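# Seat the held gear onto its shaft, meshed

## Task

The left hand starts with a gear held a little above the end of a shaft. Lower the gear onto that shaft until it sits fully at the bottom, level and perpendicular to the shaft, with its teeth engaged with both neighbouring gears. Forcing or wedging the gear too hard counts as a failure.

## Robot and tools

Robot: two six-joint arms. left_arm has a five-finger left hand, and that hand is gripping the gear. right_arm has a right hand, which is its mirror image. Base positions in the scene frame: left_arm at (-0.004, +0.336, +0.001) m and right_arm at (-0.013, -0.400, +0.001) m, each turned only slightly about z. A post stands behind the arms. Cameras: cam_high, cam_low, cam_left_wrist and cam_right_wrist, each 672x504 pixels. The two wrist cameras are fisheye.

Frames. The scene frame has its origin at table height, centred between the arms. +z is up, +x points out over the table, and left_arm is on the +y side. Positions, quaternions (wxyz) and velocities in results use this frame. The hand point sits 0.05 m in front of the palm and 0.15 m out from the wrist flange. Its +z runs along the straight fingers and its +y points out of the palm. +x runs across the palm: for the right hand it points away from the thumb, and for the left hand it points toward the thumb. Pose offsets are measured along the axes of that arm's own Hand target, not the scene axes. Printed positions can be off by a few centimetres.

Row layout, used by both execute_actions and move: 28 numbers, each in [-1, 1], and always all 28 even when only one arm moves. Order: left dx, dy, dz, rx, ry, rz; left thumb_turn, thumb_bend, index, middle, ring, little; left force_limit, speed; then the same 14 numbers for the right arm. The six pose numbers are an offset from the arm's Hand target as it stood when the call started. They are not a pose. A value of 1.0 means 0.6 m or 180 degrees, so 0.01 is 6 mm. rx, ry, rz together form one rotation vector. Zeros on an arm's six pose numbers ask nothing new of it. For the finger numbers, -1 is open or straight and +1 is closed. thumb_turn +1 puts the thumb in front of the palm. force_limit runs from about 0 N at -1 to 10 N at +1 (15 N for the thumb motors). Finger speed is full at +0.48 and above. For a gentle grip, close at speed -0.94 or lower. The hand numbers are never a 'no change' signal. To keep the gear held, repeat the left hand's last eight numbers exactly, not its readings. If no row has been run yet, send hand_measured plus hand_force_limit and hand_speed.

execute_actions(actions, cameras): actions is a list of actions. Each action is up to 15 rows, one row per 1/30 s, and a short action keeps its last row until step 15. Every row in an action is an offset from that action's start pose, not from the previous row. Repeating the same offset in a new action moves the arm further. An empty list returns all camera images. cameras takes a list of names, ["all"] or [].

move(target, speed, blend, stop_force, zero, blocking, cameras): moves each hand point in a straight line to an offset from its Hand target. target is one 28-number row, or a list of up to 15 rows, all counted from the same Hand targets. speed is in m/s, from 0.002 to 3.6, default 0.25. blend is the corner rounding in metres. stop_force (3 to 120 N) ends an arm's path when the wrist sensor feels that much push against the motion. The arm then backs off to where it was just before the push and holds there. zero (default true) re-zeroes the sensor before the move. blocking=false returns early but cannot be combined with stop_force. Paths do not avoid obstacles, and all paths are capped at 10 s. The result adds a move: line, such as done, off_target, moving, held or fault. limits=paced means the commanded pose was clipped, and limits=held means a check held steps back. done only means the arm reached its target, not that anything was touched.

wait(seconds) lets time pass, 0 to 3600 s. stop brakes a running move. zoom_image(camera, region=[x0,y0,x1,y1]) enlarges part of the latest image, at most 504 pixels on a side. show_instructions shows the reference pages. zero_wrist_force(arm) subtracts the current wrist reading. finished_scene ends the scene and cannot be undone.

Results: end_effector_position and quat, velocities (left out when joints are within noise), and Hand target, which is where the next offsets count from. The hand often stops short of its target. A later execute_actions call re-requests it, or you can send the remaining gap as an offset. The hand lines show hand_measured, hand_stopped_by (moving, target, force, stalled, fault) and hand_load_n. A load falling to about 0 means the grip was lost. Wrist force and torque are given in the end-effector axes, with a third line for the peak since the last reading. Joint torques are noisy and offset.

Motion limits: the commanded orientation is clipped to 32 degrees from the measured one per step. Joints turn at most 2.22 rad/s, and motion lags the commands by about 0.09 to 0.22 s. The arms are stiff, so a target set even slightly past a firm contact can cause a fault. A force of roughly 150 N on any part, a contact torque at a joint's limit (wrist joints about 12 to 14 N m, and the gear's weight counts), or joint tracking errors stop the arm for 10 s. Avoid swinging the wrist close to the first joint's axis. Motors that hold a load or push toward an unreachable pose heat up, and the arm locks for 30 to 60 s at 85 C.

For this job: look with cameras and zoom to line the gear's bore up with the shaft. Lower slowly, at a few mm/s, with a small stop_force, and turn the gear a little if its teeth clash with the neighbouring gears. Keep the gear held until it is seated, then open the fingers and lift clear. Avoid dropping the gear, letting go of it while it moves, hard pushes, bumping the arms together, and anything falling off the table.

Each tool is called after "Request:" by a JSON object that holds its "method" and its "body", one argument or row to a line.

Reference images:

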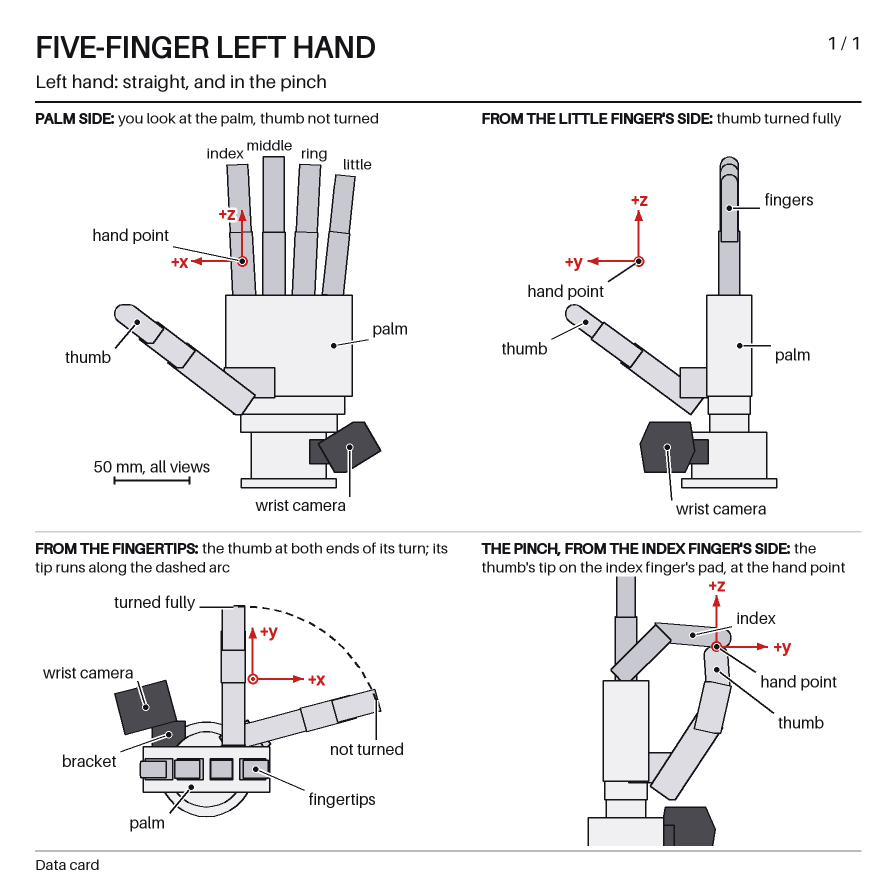

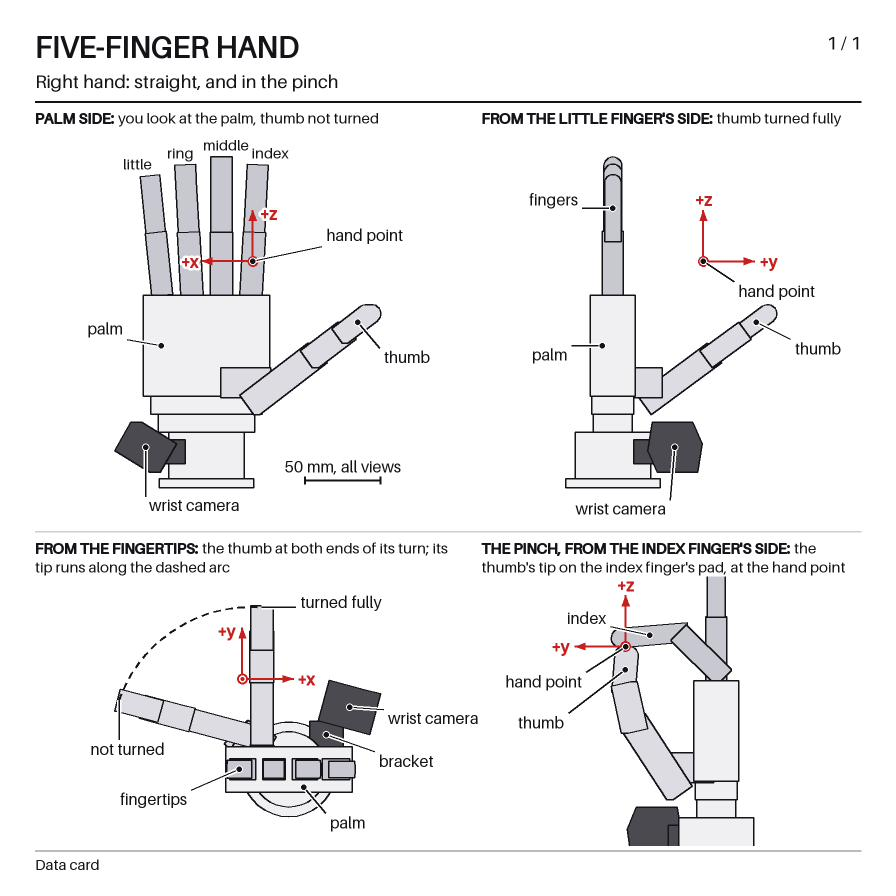

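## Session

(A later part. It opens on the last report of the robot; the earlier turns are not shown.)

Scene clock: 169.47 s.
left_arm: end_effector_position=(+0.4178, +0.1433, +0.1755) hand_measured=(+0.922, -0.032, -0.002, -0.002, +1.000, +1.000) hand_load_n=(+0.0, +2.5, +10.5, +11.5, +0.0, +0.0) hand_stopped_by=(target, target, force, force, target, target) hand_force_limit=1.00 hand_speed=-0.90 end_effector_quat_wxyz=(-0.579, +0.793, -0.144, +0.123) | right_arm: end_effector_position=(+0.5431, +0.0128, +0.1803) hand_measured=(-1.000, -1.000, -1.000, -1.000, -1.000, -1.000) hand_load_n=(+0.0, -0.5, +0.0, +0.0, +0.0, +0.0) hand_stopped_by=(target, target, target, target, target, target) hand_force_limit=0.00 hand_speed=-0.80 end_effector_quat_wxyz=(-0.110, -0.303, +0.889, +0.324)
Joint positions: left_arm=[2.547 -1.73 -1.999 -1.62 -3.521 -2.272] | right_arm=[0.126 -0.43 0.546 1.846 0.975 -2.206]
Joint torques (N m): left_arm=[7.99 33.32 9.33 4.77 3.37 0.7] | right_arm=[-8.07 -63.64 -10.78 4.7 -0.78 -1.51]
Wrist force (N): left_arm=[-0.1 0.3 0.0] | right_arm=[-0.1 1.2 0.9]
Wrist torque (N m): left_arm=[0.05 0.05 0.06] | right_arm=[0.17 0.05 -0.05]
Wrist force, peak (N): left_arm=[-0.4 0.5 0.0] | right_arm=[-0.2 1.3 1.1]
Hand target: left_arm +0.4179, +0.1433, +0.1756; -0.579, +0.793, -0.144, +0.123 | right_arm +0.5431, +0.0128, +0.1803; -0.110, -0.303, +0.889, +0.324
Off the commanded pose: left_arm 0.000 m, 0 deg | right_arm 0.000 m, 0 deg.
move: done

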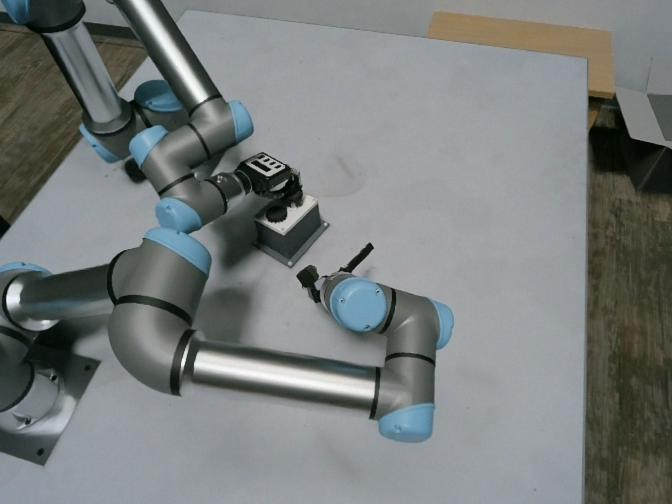

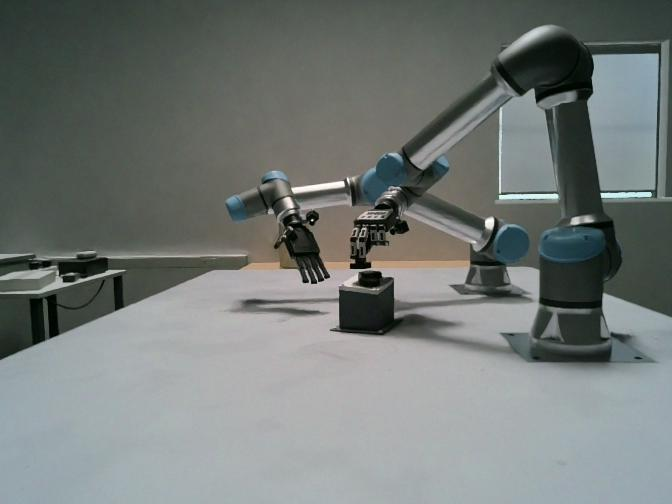

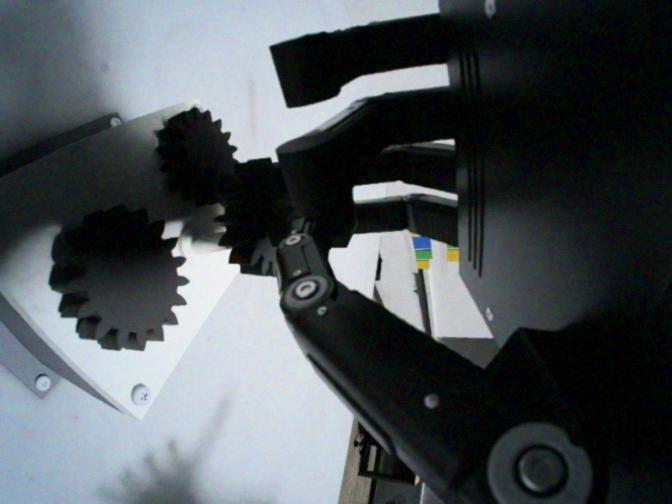

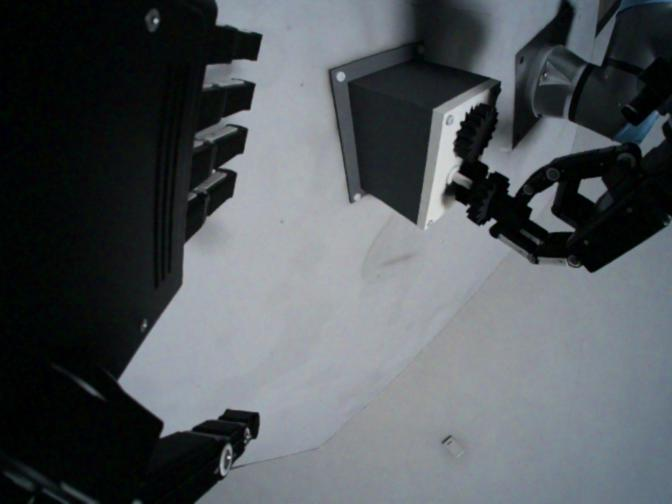

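Request:
{"method": "move", "body": {
  "target": [
    [0.00186,0.00144,-0.00442,0,0,0,0.922,-0.032,-0.002,-0.002,1,1,1,-0.9,0,0,0,0,0,0,-1,-1,-1,-1,-1,-1,0,-0.8]
  ],
  "speed": 0.03,
  "cameras": ["all"]
}}

Request:
{"method": "zoom_image", "body": {
  "camera": "cam_right_wrist",
  "region": [440, 150, 520, 230]
}}

Request:
{"method": "zoom_image", "body": {
  "camera": "cam_left_wrist",
  "region": [150, 140, 310, 300]
}}

Request:
{"method": "zoom_image", "body": {
  "camera": "cam_low",
  "region": [345, 255, 385, 295]
}}

Request:
{"method": "zoom_image", "body": {
  "camera": "cam_high",
  "region": [265, 175, 315, 225]
}}

Scene clock: 218.07 s.
left_arm: end_effector_position=(+0.4179, +0.1403, +0.1755) hand_measured=(+0.922, -0.032, -0.002, -0.002, +1.000, +1.000) hand_load_n=(+0.0, +2.0, +10.0, +11.5, +0.0, +0.0) hand_stopped_by=(target, target, force, force, target, target) hand_force_limit=1.00 hand_speed=-0.90 end_effector_quat_wxyz=(-0.579, +0.793, -0.144, +0.123) | right_arm: end_effector_position=(+0.5431, +0.0128, +0.1803) hand_measured=(-1.000, -1.000, -1.000, -1.000, -1.000, -1.000) hand_load_n=(+0.0, +0.0, +0.0, +0.0, +0.0, +0.0) hand_stopped_by=(target, target, target, target, target, target) hand_force_limit=0.00 hand_speed=-0.80 end_effector_quat_wxyz=(-0.110, -0.303, +0.889, +0.324)
Joint positions: left_arm=[2.542 -1.735 -1.99 -1.634 -3.524 -2.283] | right_arm=[0.126 -0.43 0.546 1.846 0.975 -2.206]
Joint torques (N m): left_arm=[7.22 32.84 9.34 4.65 2.67 0.94] | right_arm=[-7.92 -66.41 -11.25 4.46 0.19 -1.39]
Wrist force (N): left_arm=[0.0 0.0 0.2] | right_arm=[-0.1 0.8 0.5]
Wrist torque (N m): left_arm=[0.00 0.05 0.07] | right_arm=[0.13 0.05 -0.06]
Wrist force, peak (N): left_arm=[-0.2 -0.3 0.6] | right_arm=[0.0 1.1 1.0]
Hand target: left_arm +0.4179, +0.1403, +0.1756; -0.579, +0.793, -0.144, +0.123 | right_arm +0.5431, +0.0128, +0.1803; -0.110, -0.303, +0.889, +0.324
Off the commanded pose: left_arm 0.000 m, 0 deg | right_arm 0.000 m, 0 deg.
move: done

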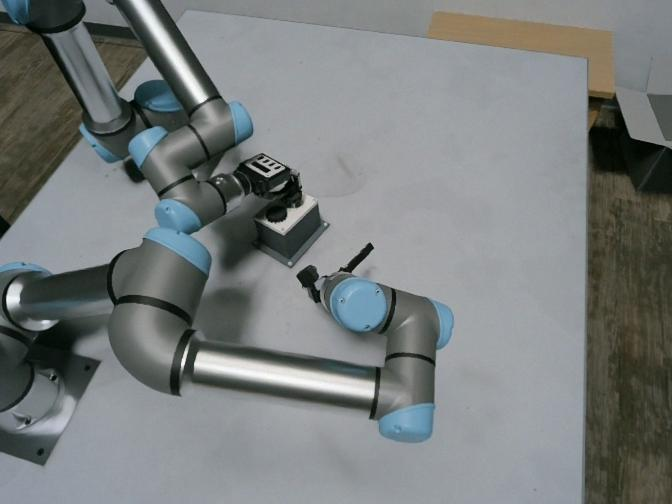

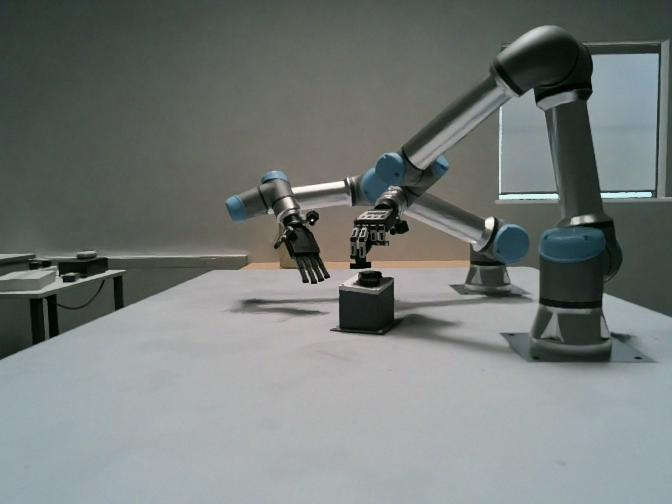

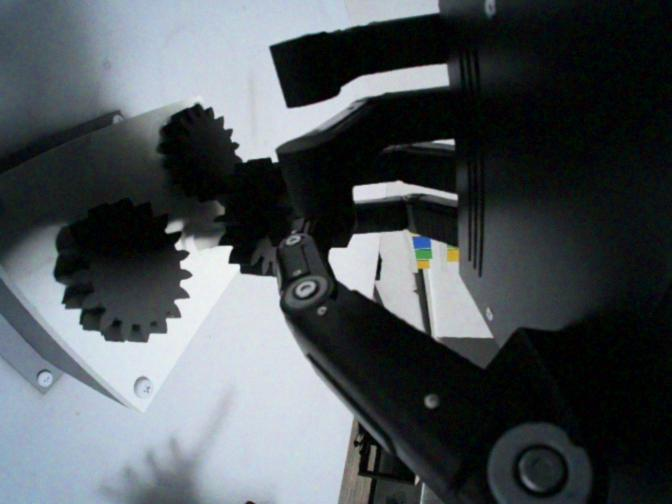

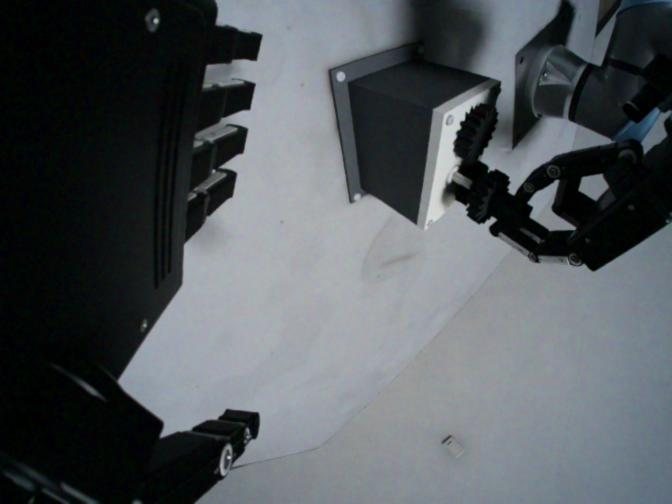

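Scaled by 6.300 from the camera's image (finer frame: 960x720).

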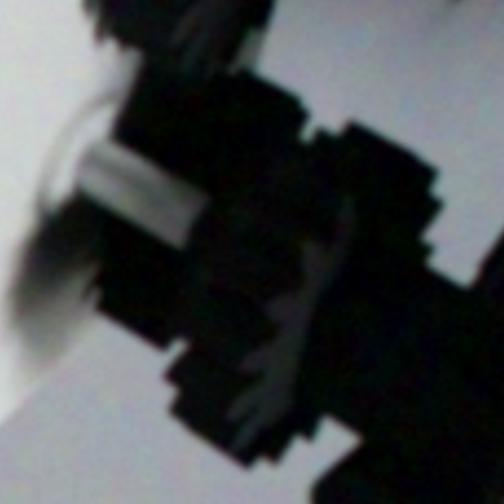

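Scaled by 3.150 from the camera's image (finer frame: 960x720).

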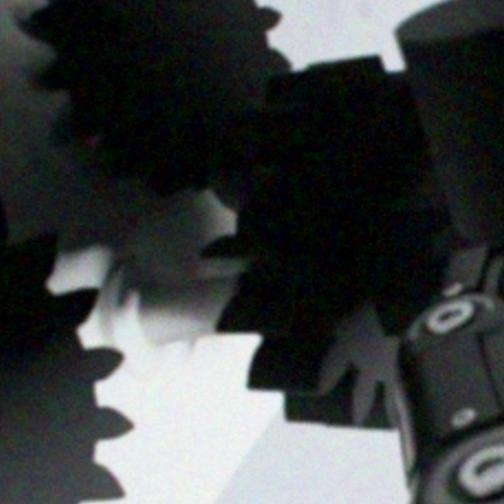

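Scaled by 12.600 from the camera's image (finer frame: 960x720).

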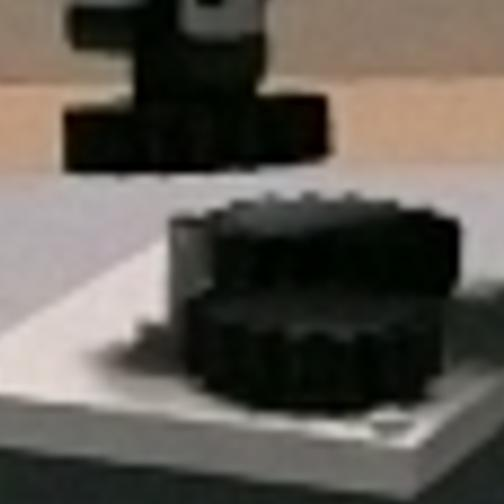

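Scaled by 10.080 from the camera's image (finer frame: 960x720).

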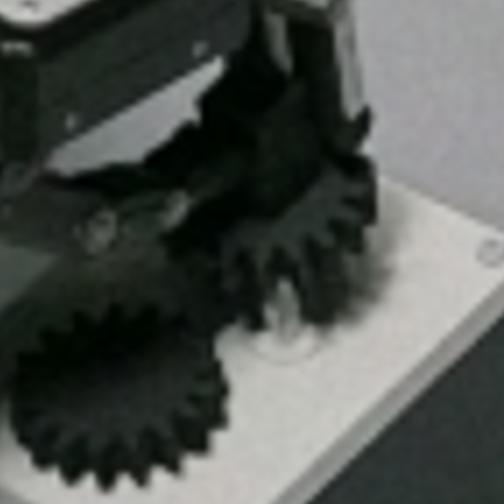

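Request:
{"method": "move", "body": {
  "target": [
    [0,0,0,0,0,0,0.922,-0.032,-0.002,-0.002,1,1,1,-0.9,-0.0013,0.0015,0.0563,-0.1111,0,0,-1,-1,-1,-1,-1,-1,0,-0.8]
  ],
  "speed": 0.15,
  "cameras": ["cam_high","cam_right_wrist"]
}}

Scene clock: 252.13 s.
left_arm: end_effector_position=(+0.4179, +0.1403, +0.1756) hand_measured=(+0.922, -0.032, -0.002, -0.002, +1.000, +1.000) hand_load_n=(+0.0, +2.5, +10.0, +11.5, +0.0, +0.0) hand_stopped_by=(target, target, force, force, target, target) hand_force_limit=1.00 hand_speed=-0.90 end_effector_quat_wxyz=(-0.579, +0.793, -0.144, +0.123) | right_arm: end_effector_position=(+0.5301, +0.0310, +0.1550) hand_measured=(-1.000, -1.000, -1.000, -1.000, -1.000, -1.000) hand_load_n=(+0.0, +0.0, +0.0, +0.0, +0.0, +0.0) hand_stopped_by=(target, target, target, target, target, target) hand_force_limit=0.00 hand_speed=-0.80 end_effector_quat_wxyz=(-0.161, -0.279, +0.820, +0.474)
Joint positions: left_arm=[2.542 -1.735 -1.99 -1.634 -3.524 -2.283] | right_arm=[0.105 -0.343 0.719 1.918 0.729 -2.441]
Joint torques (N m): left_arm=[7.8 32.81 9.49 5.01 3.78 0.82] | right_arm=[0.8 -60.65 -16.05 0.21 -0.93 -0.66]
Wrist force (N): left_arm=[-0.1 0.2 0.1] | right_arm=[0.1 0.8 1.4]
Wrist torque (N m): left_arm=[0.03 0.06 0.06] | right_arm=[0.08 0.06 -0.11]
Wrist force, peak (N): left_arm=[-0.2 0.6 0.2] | right_arm=[0.1 0.4 2.2]
Hand target: left_arm +0.4179, +0.1403, +0.1756; -0.579, +0.793, -0.144, +0.123 | right_arm +0.5301, +0.0311, +0.1550; -0.161, -0.279, +0.820, +0.474
Off the commanded pose: left_arm 0.000 m, 0 deg | right_arm 0.000 m, 0 deg.
move: done

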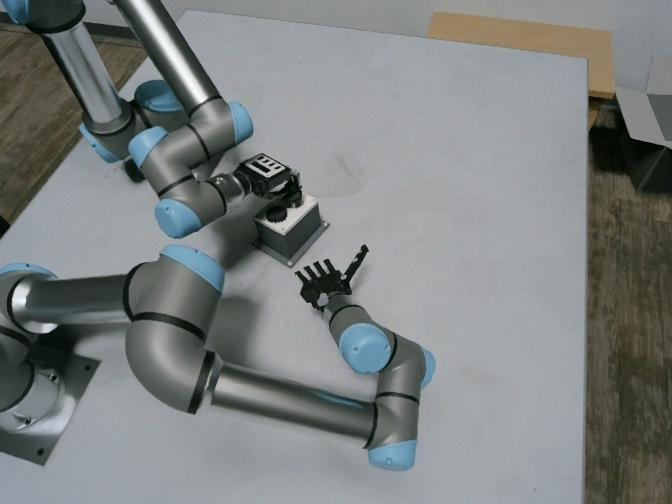

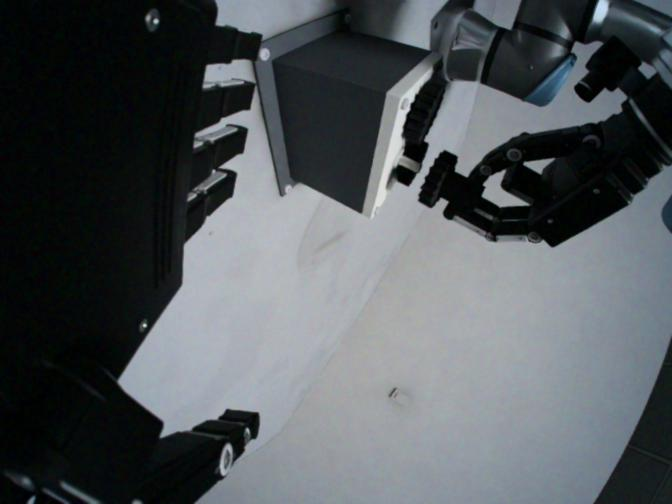

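Request:
{"method": "zoom_image", "body": {
  "camera": "cam_right_wrist",
  "region": [370, 110, 490, 230]
}}

Scaled by 4.200 from the camera's image (finer frame: 960x720).

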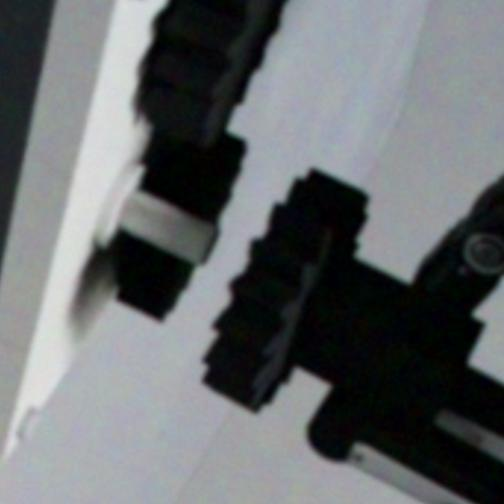

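Request:
{"method": "zoom_image", "body": {
  "camera": "cam_right_wrist",
  "region": [250, 0, 490, 240]
}}

Request:
{"method": "zoom_image", "body": {
  "camera": "cam_right_wrist",
  "region": [380, 60, 480, 160]
}}

Scaled by 2.100 from the camera's image (finer frame: 960x720).

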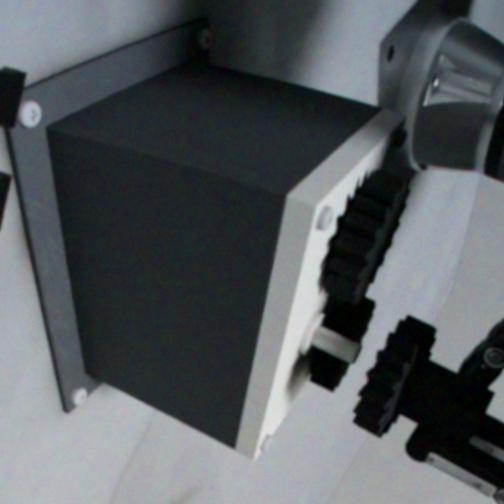

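Scaled by 5.040 from the camera's image (finer frame: 960x720).

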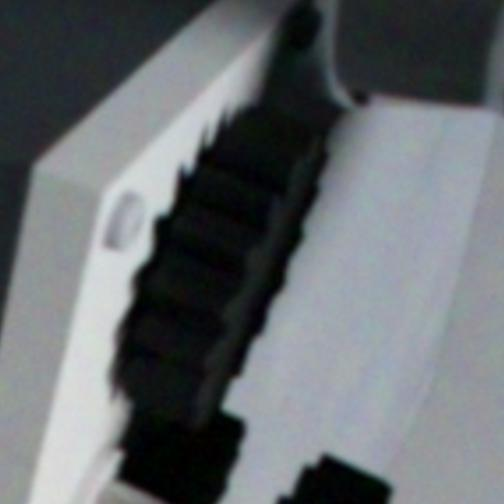

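Request:
{"method": "zoom_image", "body": {
  "camera": "cam_right_wrist",
  "region": [410, 140, 480, 210]
}}

Scaled by 7.200 from the camera's image (finer frame: 960x720).

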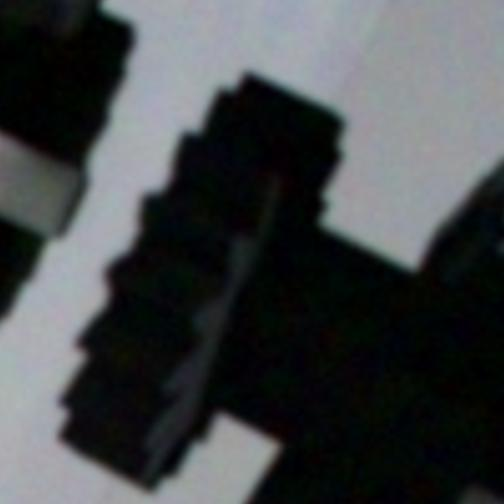

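Request:
{"method": "execute_actions", "body": {
  "actions": [],
  "cameras": ["cam_low","cam_high","cam_right_wrist","cam_left_wrist"]
}}

Request:
{"method": "zoom_image", "body": {
  "camera": "cam_low",
  "region": [346, 252, 386, 282]
}}

Request:
{"method": "zoom_image", "body": {
  "camera": "cam_low",
  "region": [330, 265, 400, 335]
}}

Scene clock: 288.13 s.
left_arm: end_effector_position=(+0.4179, +0.1403, +0.1756) hand_measured=(+0.922, -0.032, -0.002, -0.002, +1.000, +1.000) hand_load_n=(+0.0, +2.0, +10.0, +11.5, +0.0, +0.0) hand_stopped_by=(target, target, force, force, target, target) hand_force_limit=1.00 hand_speed=-0.90 end_effector_quat_wxyz=(-0.579, +0.793, -0.144, +0.123) | right_arm: end_effector_position=(+0.5301, +0.0311, +0.1550) hand_measured=(-1.000, -1.000, -1.000, -1.000, -1.000, -1.000) hand_load_n=(+0.0, -0.5, +0.0, +0.0, +0.0, +0.0) hand_stopped_by=(target, target, target, target, target, target) hand_force_limit=0.00 hand_speed=-0.80 end_effector_quat_wxyz=(-0.161, -0.279, +0.820, +0.474)
Joint positions: left_arm=[2.542 -1.735 -1.99 -1.634 -3.524 -2.283] | right_arm=[0.105 -0.343 0.719 1.918 0.729 -2.442]
Joint velocities: within noise
Joint torques (N m): left_arm=[7.39 33.07 10.53 4.92 3.65 0.66] | right_arm=[5.47 -58 -10.98 0.21 -1.2 -1.42]
Wrist force (N): left_arm=[-0.3 0.0 0.0] | right_arm=[0.0 1.0 1.3]
Wrist torque (N m): left_arm=[0.00 0.10 0.05] | right_arm=[0.11 0.08 -0.12]
Wrist force, peak (N): left_arm=[-0.1 -0.3 0.5] | right_arm=[0.3 1.0 1.9]
Hand target: left_arm +0.4179, +0.1403, +0.1756; -0.579, +0.793, -0.144, +0.123 | right_arm +0.5301, +0.0311, +0.1550; -0.161, -0.279, +0.820, +0.474
Off the commanded pose: left_arm 0.000 m, 0 deg | right_arm 0.000 m, 0 deg.

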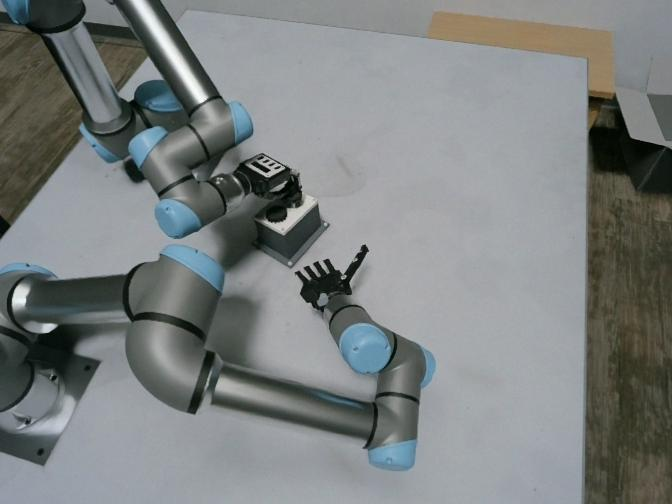

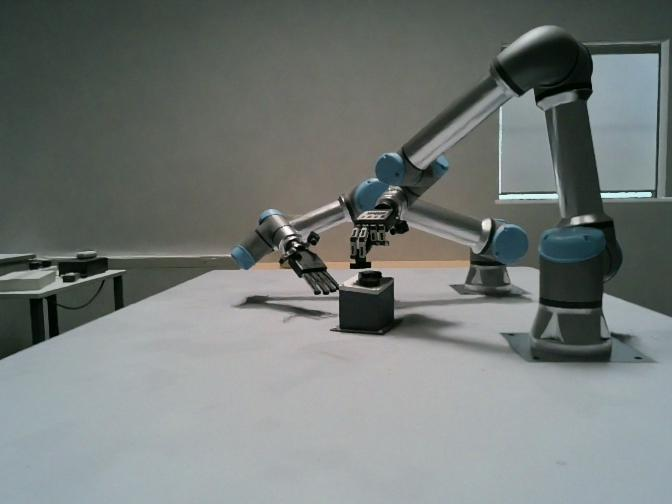

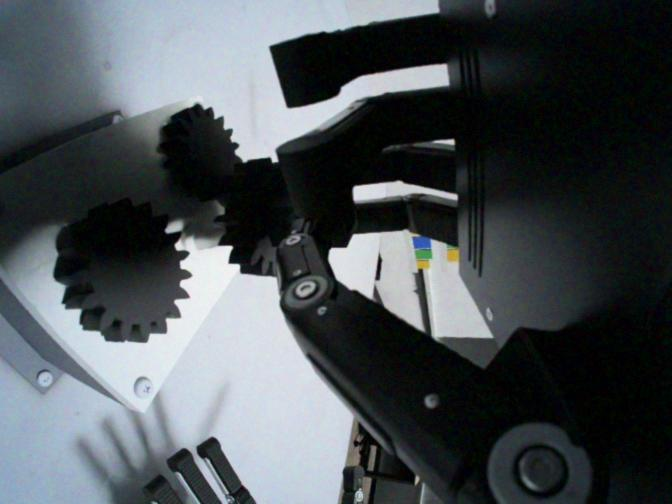

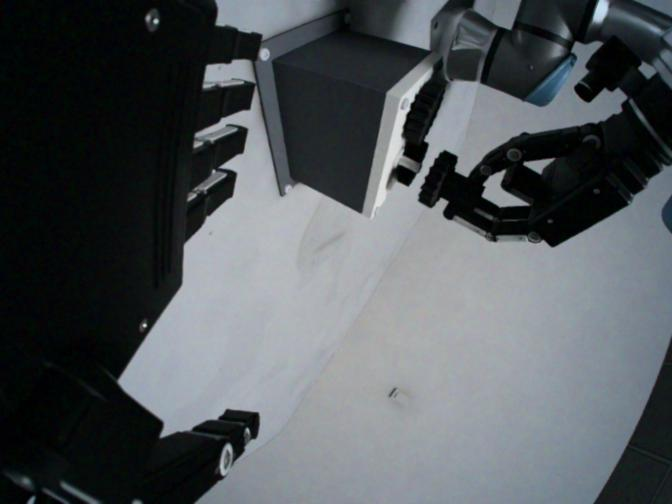

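Scaled by 12.600 from the camera's image (finer frame: 960x720).

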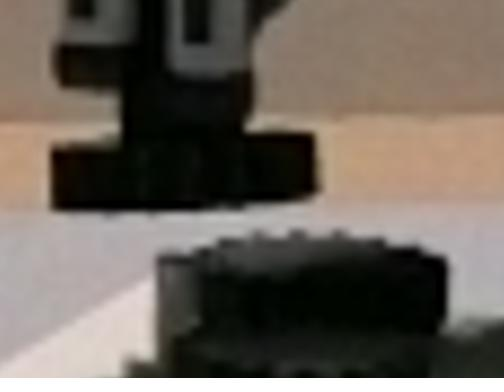

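Scaled by 7.200 from the camera's image (finer frame: 960x720).

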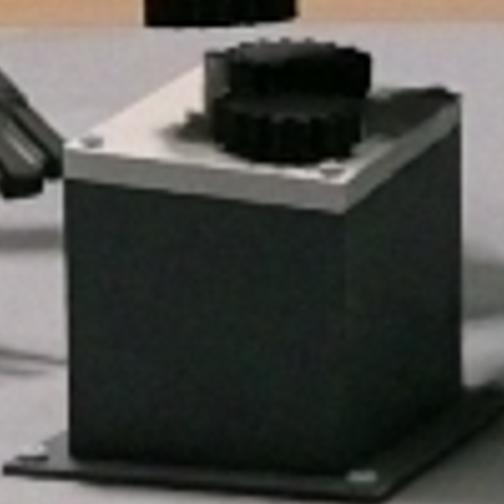

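Request:
{"method": "zoom_image", "body": {
  "camera": "cam_left_wrist",
  "region": [160, 170, 260, 270]
}}

Request:
{"method": "zoom_image", "body": {
  "camera": "cam_left_wrist",
  "region": [190, 140, 350, 290]
}}

Scaled by 5.040 from the camera's image (finer frame: 960x720).

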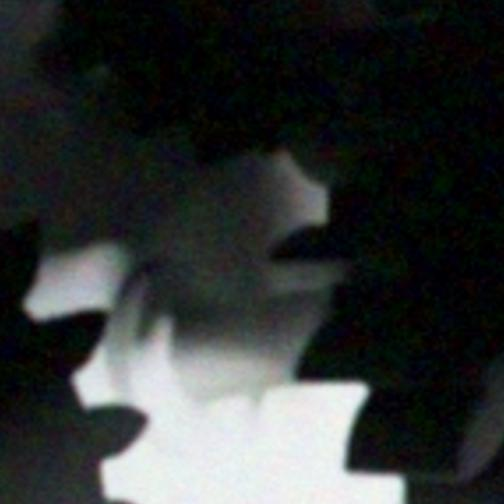

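Scaled by 3.150 from the camera's image (finer frame: 960x720).

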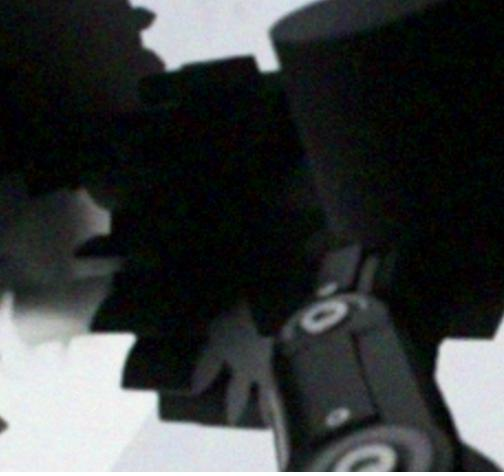

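Request:
{"method": "zoom_image", "body": {
  "camera": "cam_high",
  "region": [272, 185, 312, 215]
}}

Request:
{"method": "zoom_image", "body": {
  "camera": "cam_high",
  "region": [240, 170, 340, 270]
}}

Scaled by 12.600 from the camera's image (finer frame: 960x720).

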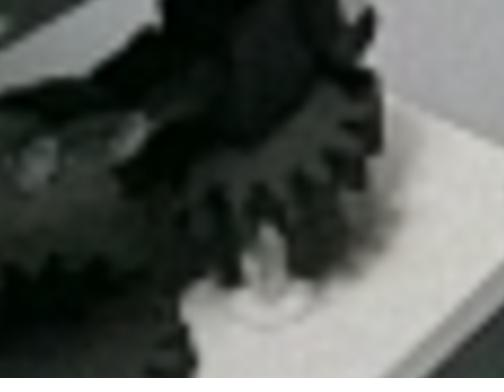

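Scaled by 5.040 from the camera's image (finer frame: 960x720).

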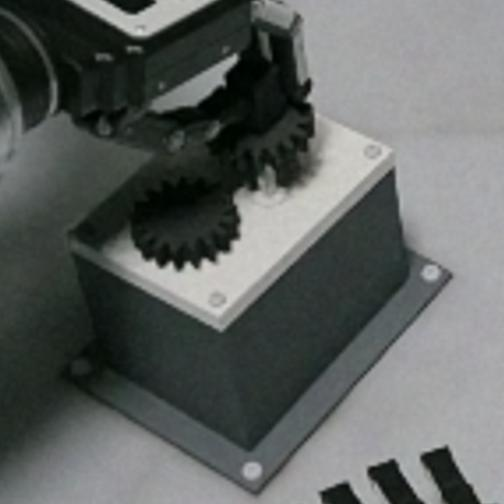

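Request:
{"method": "move", "body": {
  "target": [
    [0.00145,0.01453,-0.00487,0.01444,0.00672,-0.02006,0.922,-0.032,-0.002,-0.002,1,1,1,-0.9,0,0,0,0,0,0,-1,-1,-1,-1,-1,-1,0,-0.8]
  ],
  "speed": 0.02,
  "cameras": ["all"]
}}

Request:
{"method": "zoom_image", "body": {
  "camera": "cam_right_wrist",
  "region": [390, 130, 470, 210]
}}

Request:
{"method": "zoom_image", "body": {
  "camera": "cam_low",
  "region": [345, 255, 385, 295]
}}

Request:
{"method": "zoom_image", "body": {
  "camera": "cam_left_wrist",
  "region": [180, 150, 300, 270]
}}

Request:
{"method": "zoom_image", "body": {
  "camera": "cam_high",
  "region": [272, 180, 312, 220]
}}

Scene clock: 411.37 s.
left_arm: end_effector_position=(+0.4169, +0.1349, +0.1681) hand_measured=(+0.922, -0.032, -0.002, -0.002, +1.000, +1.000) hand_load_n=(+0.0, +2.5, +10.0, +11.5, +0.0, +0.0) hand_stopped_by=(target, target, force, force, target, target) hand_force_limit=1.00 hand_speed=-0.90 end_effector_quat_wxyz=(-0.592, +0.782, -0.122, +0.153) end_effector_velocity=(+0.000, +0.000, +0.000) end_effector_angular_velocity=(+0.001, +0.003, -0.001) | right_arm: end_effector_position=(+0.5301, +0.0311, +0.1550) hand_measured=(-1.000, -1.000, -1.000, -1.000, -1.000, -1.000) hand_load_n=(+0.5, +0.0, +0.0, +0.0, +0.0, +0.0) hand_stopped_by=(target, target, target, target, target, target) hand_force_limit=0.00 hand_speed=-0.80 end_effector_quat_wxyz=(-0.161, -0.279, +0.820, +0.474)
Joint positions: left_arm=[2.516 -1.765 -1.99 -1.704 -3.494 -2.448] | right_arm=[0.105 -0.343 0.719 1.918 0.729 -2.442]
Joint velocities: left_arm=[0.001 0 0.001 0 0 0.005] | right_arm=[within noise]
Joint torques (N m): left_arm=[2.36 30.03 28.31 2.76 1.55 0.77] | right_arm=[4.41 -55.98 -11.51 0.13 -1.38 -0.18]
Wrist force (N): left_arm=[-0.2 0.2 0.4] | right_arm=[0.1 1.0 1.2]
Wrist torque (N m): left_arm=[0.01 0.04 0.02] | right_arm=[0.13 0.08 -0.11]
Wrist force, peak (N): left_arm=[0.0 -0.5 0.7] | right_arm=[0.5 0.6 2.0]
Hand target: left_arm +0.4169, +0.1349, +0.1682; -0.592, +0.782, -0.122, +0.153 | right_arm +0.5301, +0.0311, +0.1550; -0.161, -0.279, +0.820, +0.474
Off the commanded pose: left_arm 0.000 m, 0 deg | right_arm 0.000 m, 0 deg.
move: done

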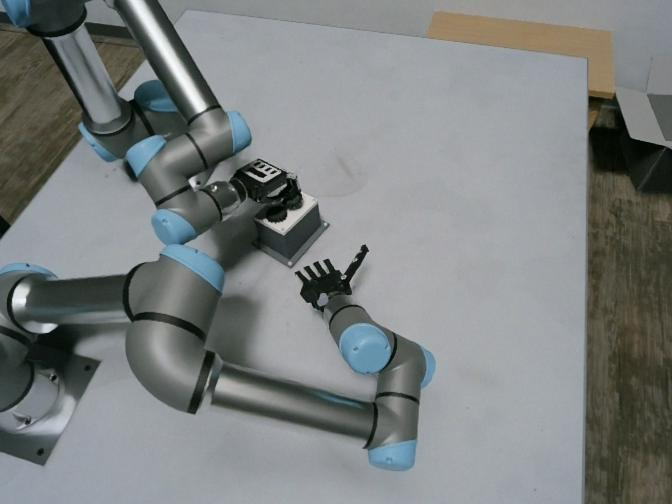

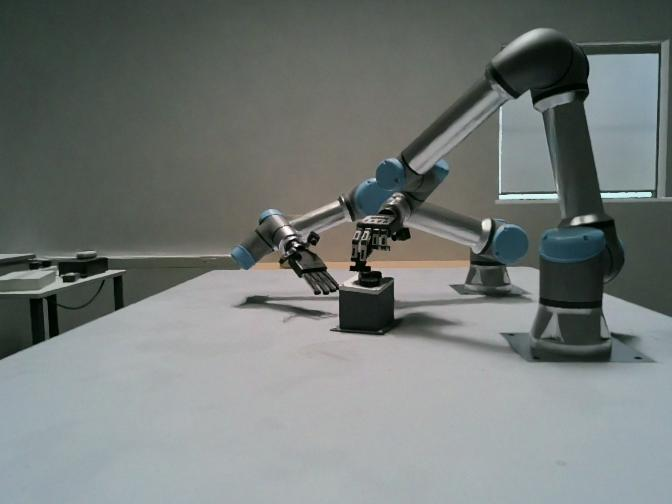

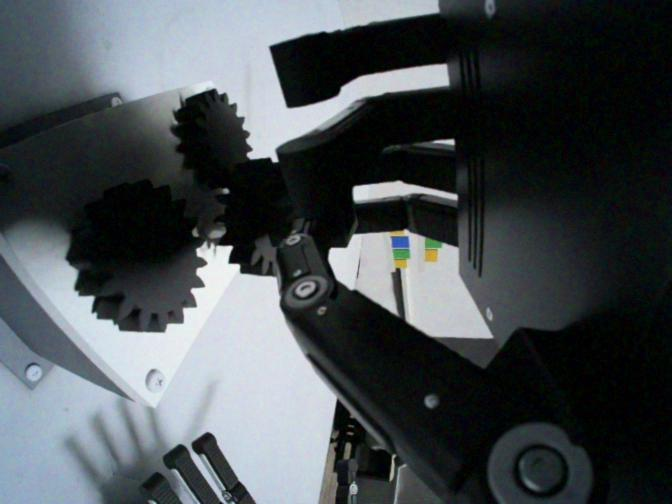

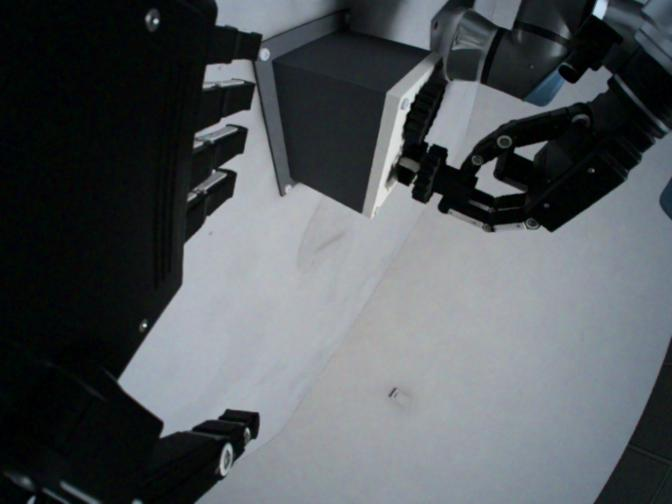

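Scaled by 6.300 from the camera's image (finer frame: 960x720).

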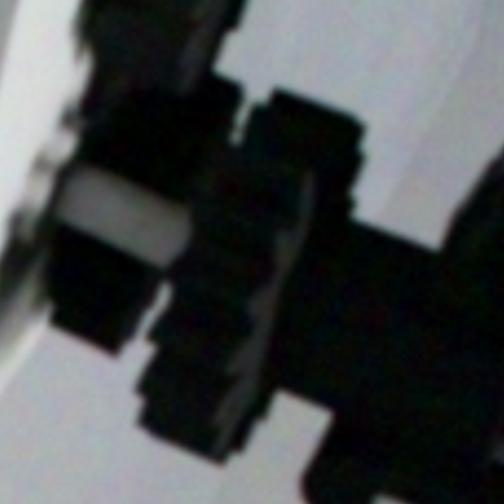

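Scaled by 12.600 from the camera's image (finer frame: 960x720).

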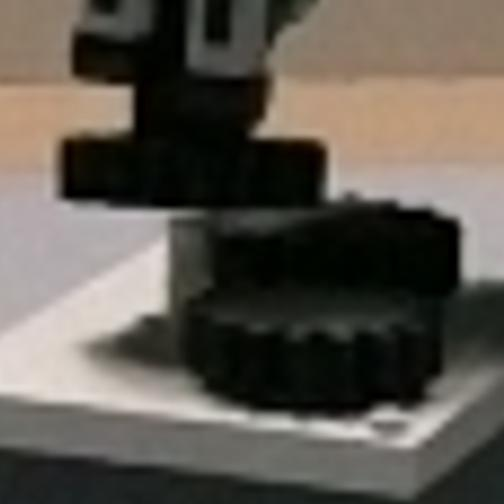

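Scaled by 4.200 from the camera's image (finer frame: 960x720).

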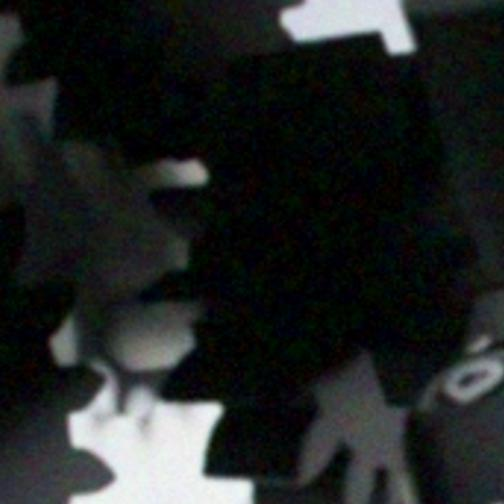

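Scaled by 12.600 from the camera's image (finer frame: 960x720).

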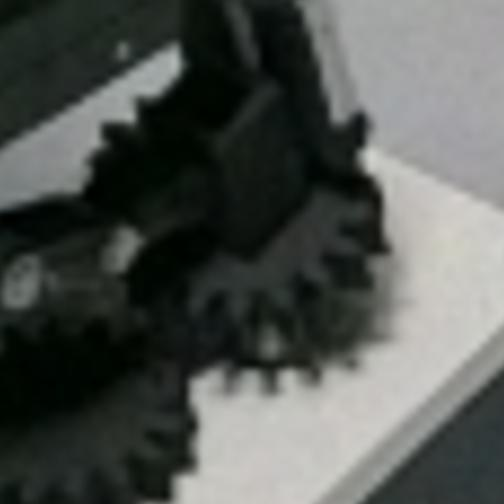

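Request:
{"method": "move", "body": {
  "target": [
    [0,0,0,0,0,0,0.922,-0.032,-0.002,-0.002,1,1,1,-0.9,-0.1184,0.0017,0.003,0,0,0,-1,-1,-1,-1,-1,-1,0,-0.8]
  ],
  "speed": 0.1,
  "cameras": ["cam_high","cam_right_wrist"]
}}

Scene clock: 477.97 s.
left_arm: end_effector_position=(+0.4169, +0.1349, +0.1682) hand_measured=(+0.922, -0.032, -0.002, -0.002, +1.000, +1.000) hand_load_n=(+0.5, +2.5, +10.0, +11.5, +0.0, +0.0) hand_stopped_by=(target, target, force, force, target, target) hand_force_limit=1.00 hand_speed=-0.90 end_effector_quat_wxyz=(-0.592, +0.782, -0.122, +0.153) | right_arm: end_effector_position=(+0.5835, +0.0753, +0.1552) hand_measured=(-1.000, -1.000, -1.000, -1.000, -1.000, -1.000) hand_load_n=(+0.0, +0.0, +0.0, +0.0, +0.0, +0.0) hand_stopped_by=(target, target, target, target, target, target) hand_force_limit=0.00 hand_speed=-0.80 end_effector_quat_wxyz=(-0.139, -0.250, +0.823, +0.490)
Joint positions: left_arm=[2.516 -1.765 -1.991 -1.704 -3.494 -2.448] | right_arm=[0.144 -0.017 0.035 2.182 0.637 -2.323]
Joint torques (N m): left_arm=[5.22 33.39 12.37 4.18 -1.55 0.78] | right_arm=[7.21 -57.98 -12.45 3.71 -1.86 -1.29]
Wrist force (N): left_arm=[0.0 -0.2 0.5] | right_arm=[-0.2 0.4 1.4]
Wrist torque (N m): left_arm=[-0.06 0.00 0.05] | right_arm=[0.03 0.11 -0.20]
Wrist force, peak (N): left_arm=[-0.1 0.3 0.8] | right_arm=[-0.2 1.2 1.6]
Hand target: left_arm +0.4169, +0.1349, +0.1682; -0.592, +0.782, -0.122, +0.153 | right_arm +0.5851, +0.0761, +0.1551; -0.161, -0.279, +0.820, +0.474
Off the commanded pose: left_arm 0.000 m, 0 deg | right_arm 0.002 m, 5 deg.
elbow stopped short (right arm): the move would have taken joint 3 (elbow) straighter than the controller allows.
move: off_target (right_arm)

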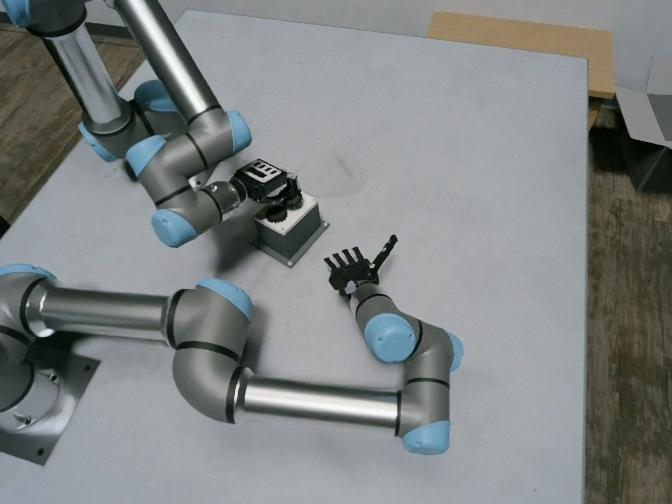

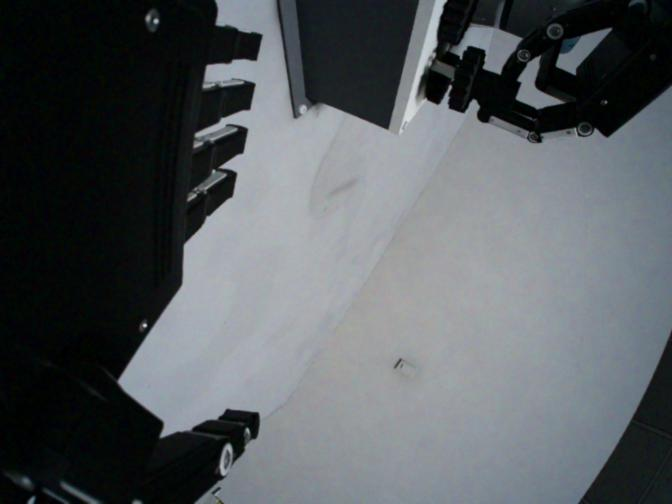

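Request:
{"method": "zoom_image", "body": {
  "camera": "cam_right_wrist",
  "region": [410, 30, 500, 120]
}}

Request:
{"method": "zoom_image", "body": {
  "camera": "cam_right_wrist",
  "region": [250, 0, 590, 160]
}}

Scaled by 5.600 from the camera's image (finer frame: 960x720).

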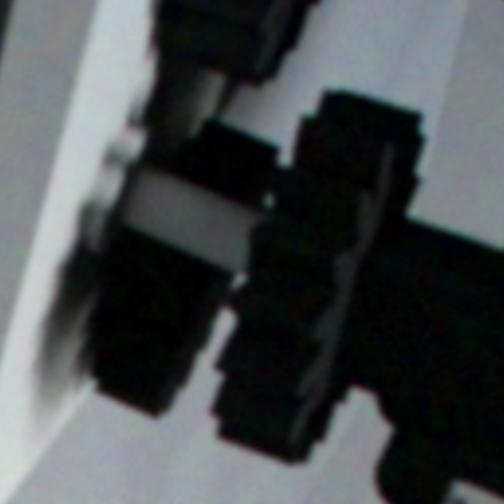

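Scaled by 1.482 from the camera's image (finer frame: 960x720).

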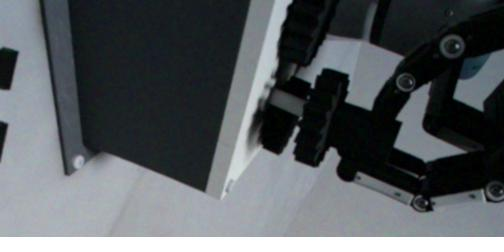

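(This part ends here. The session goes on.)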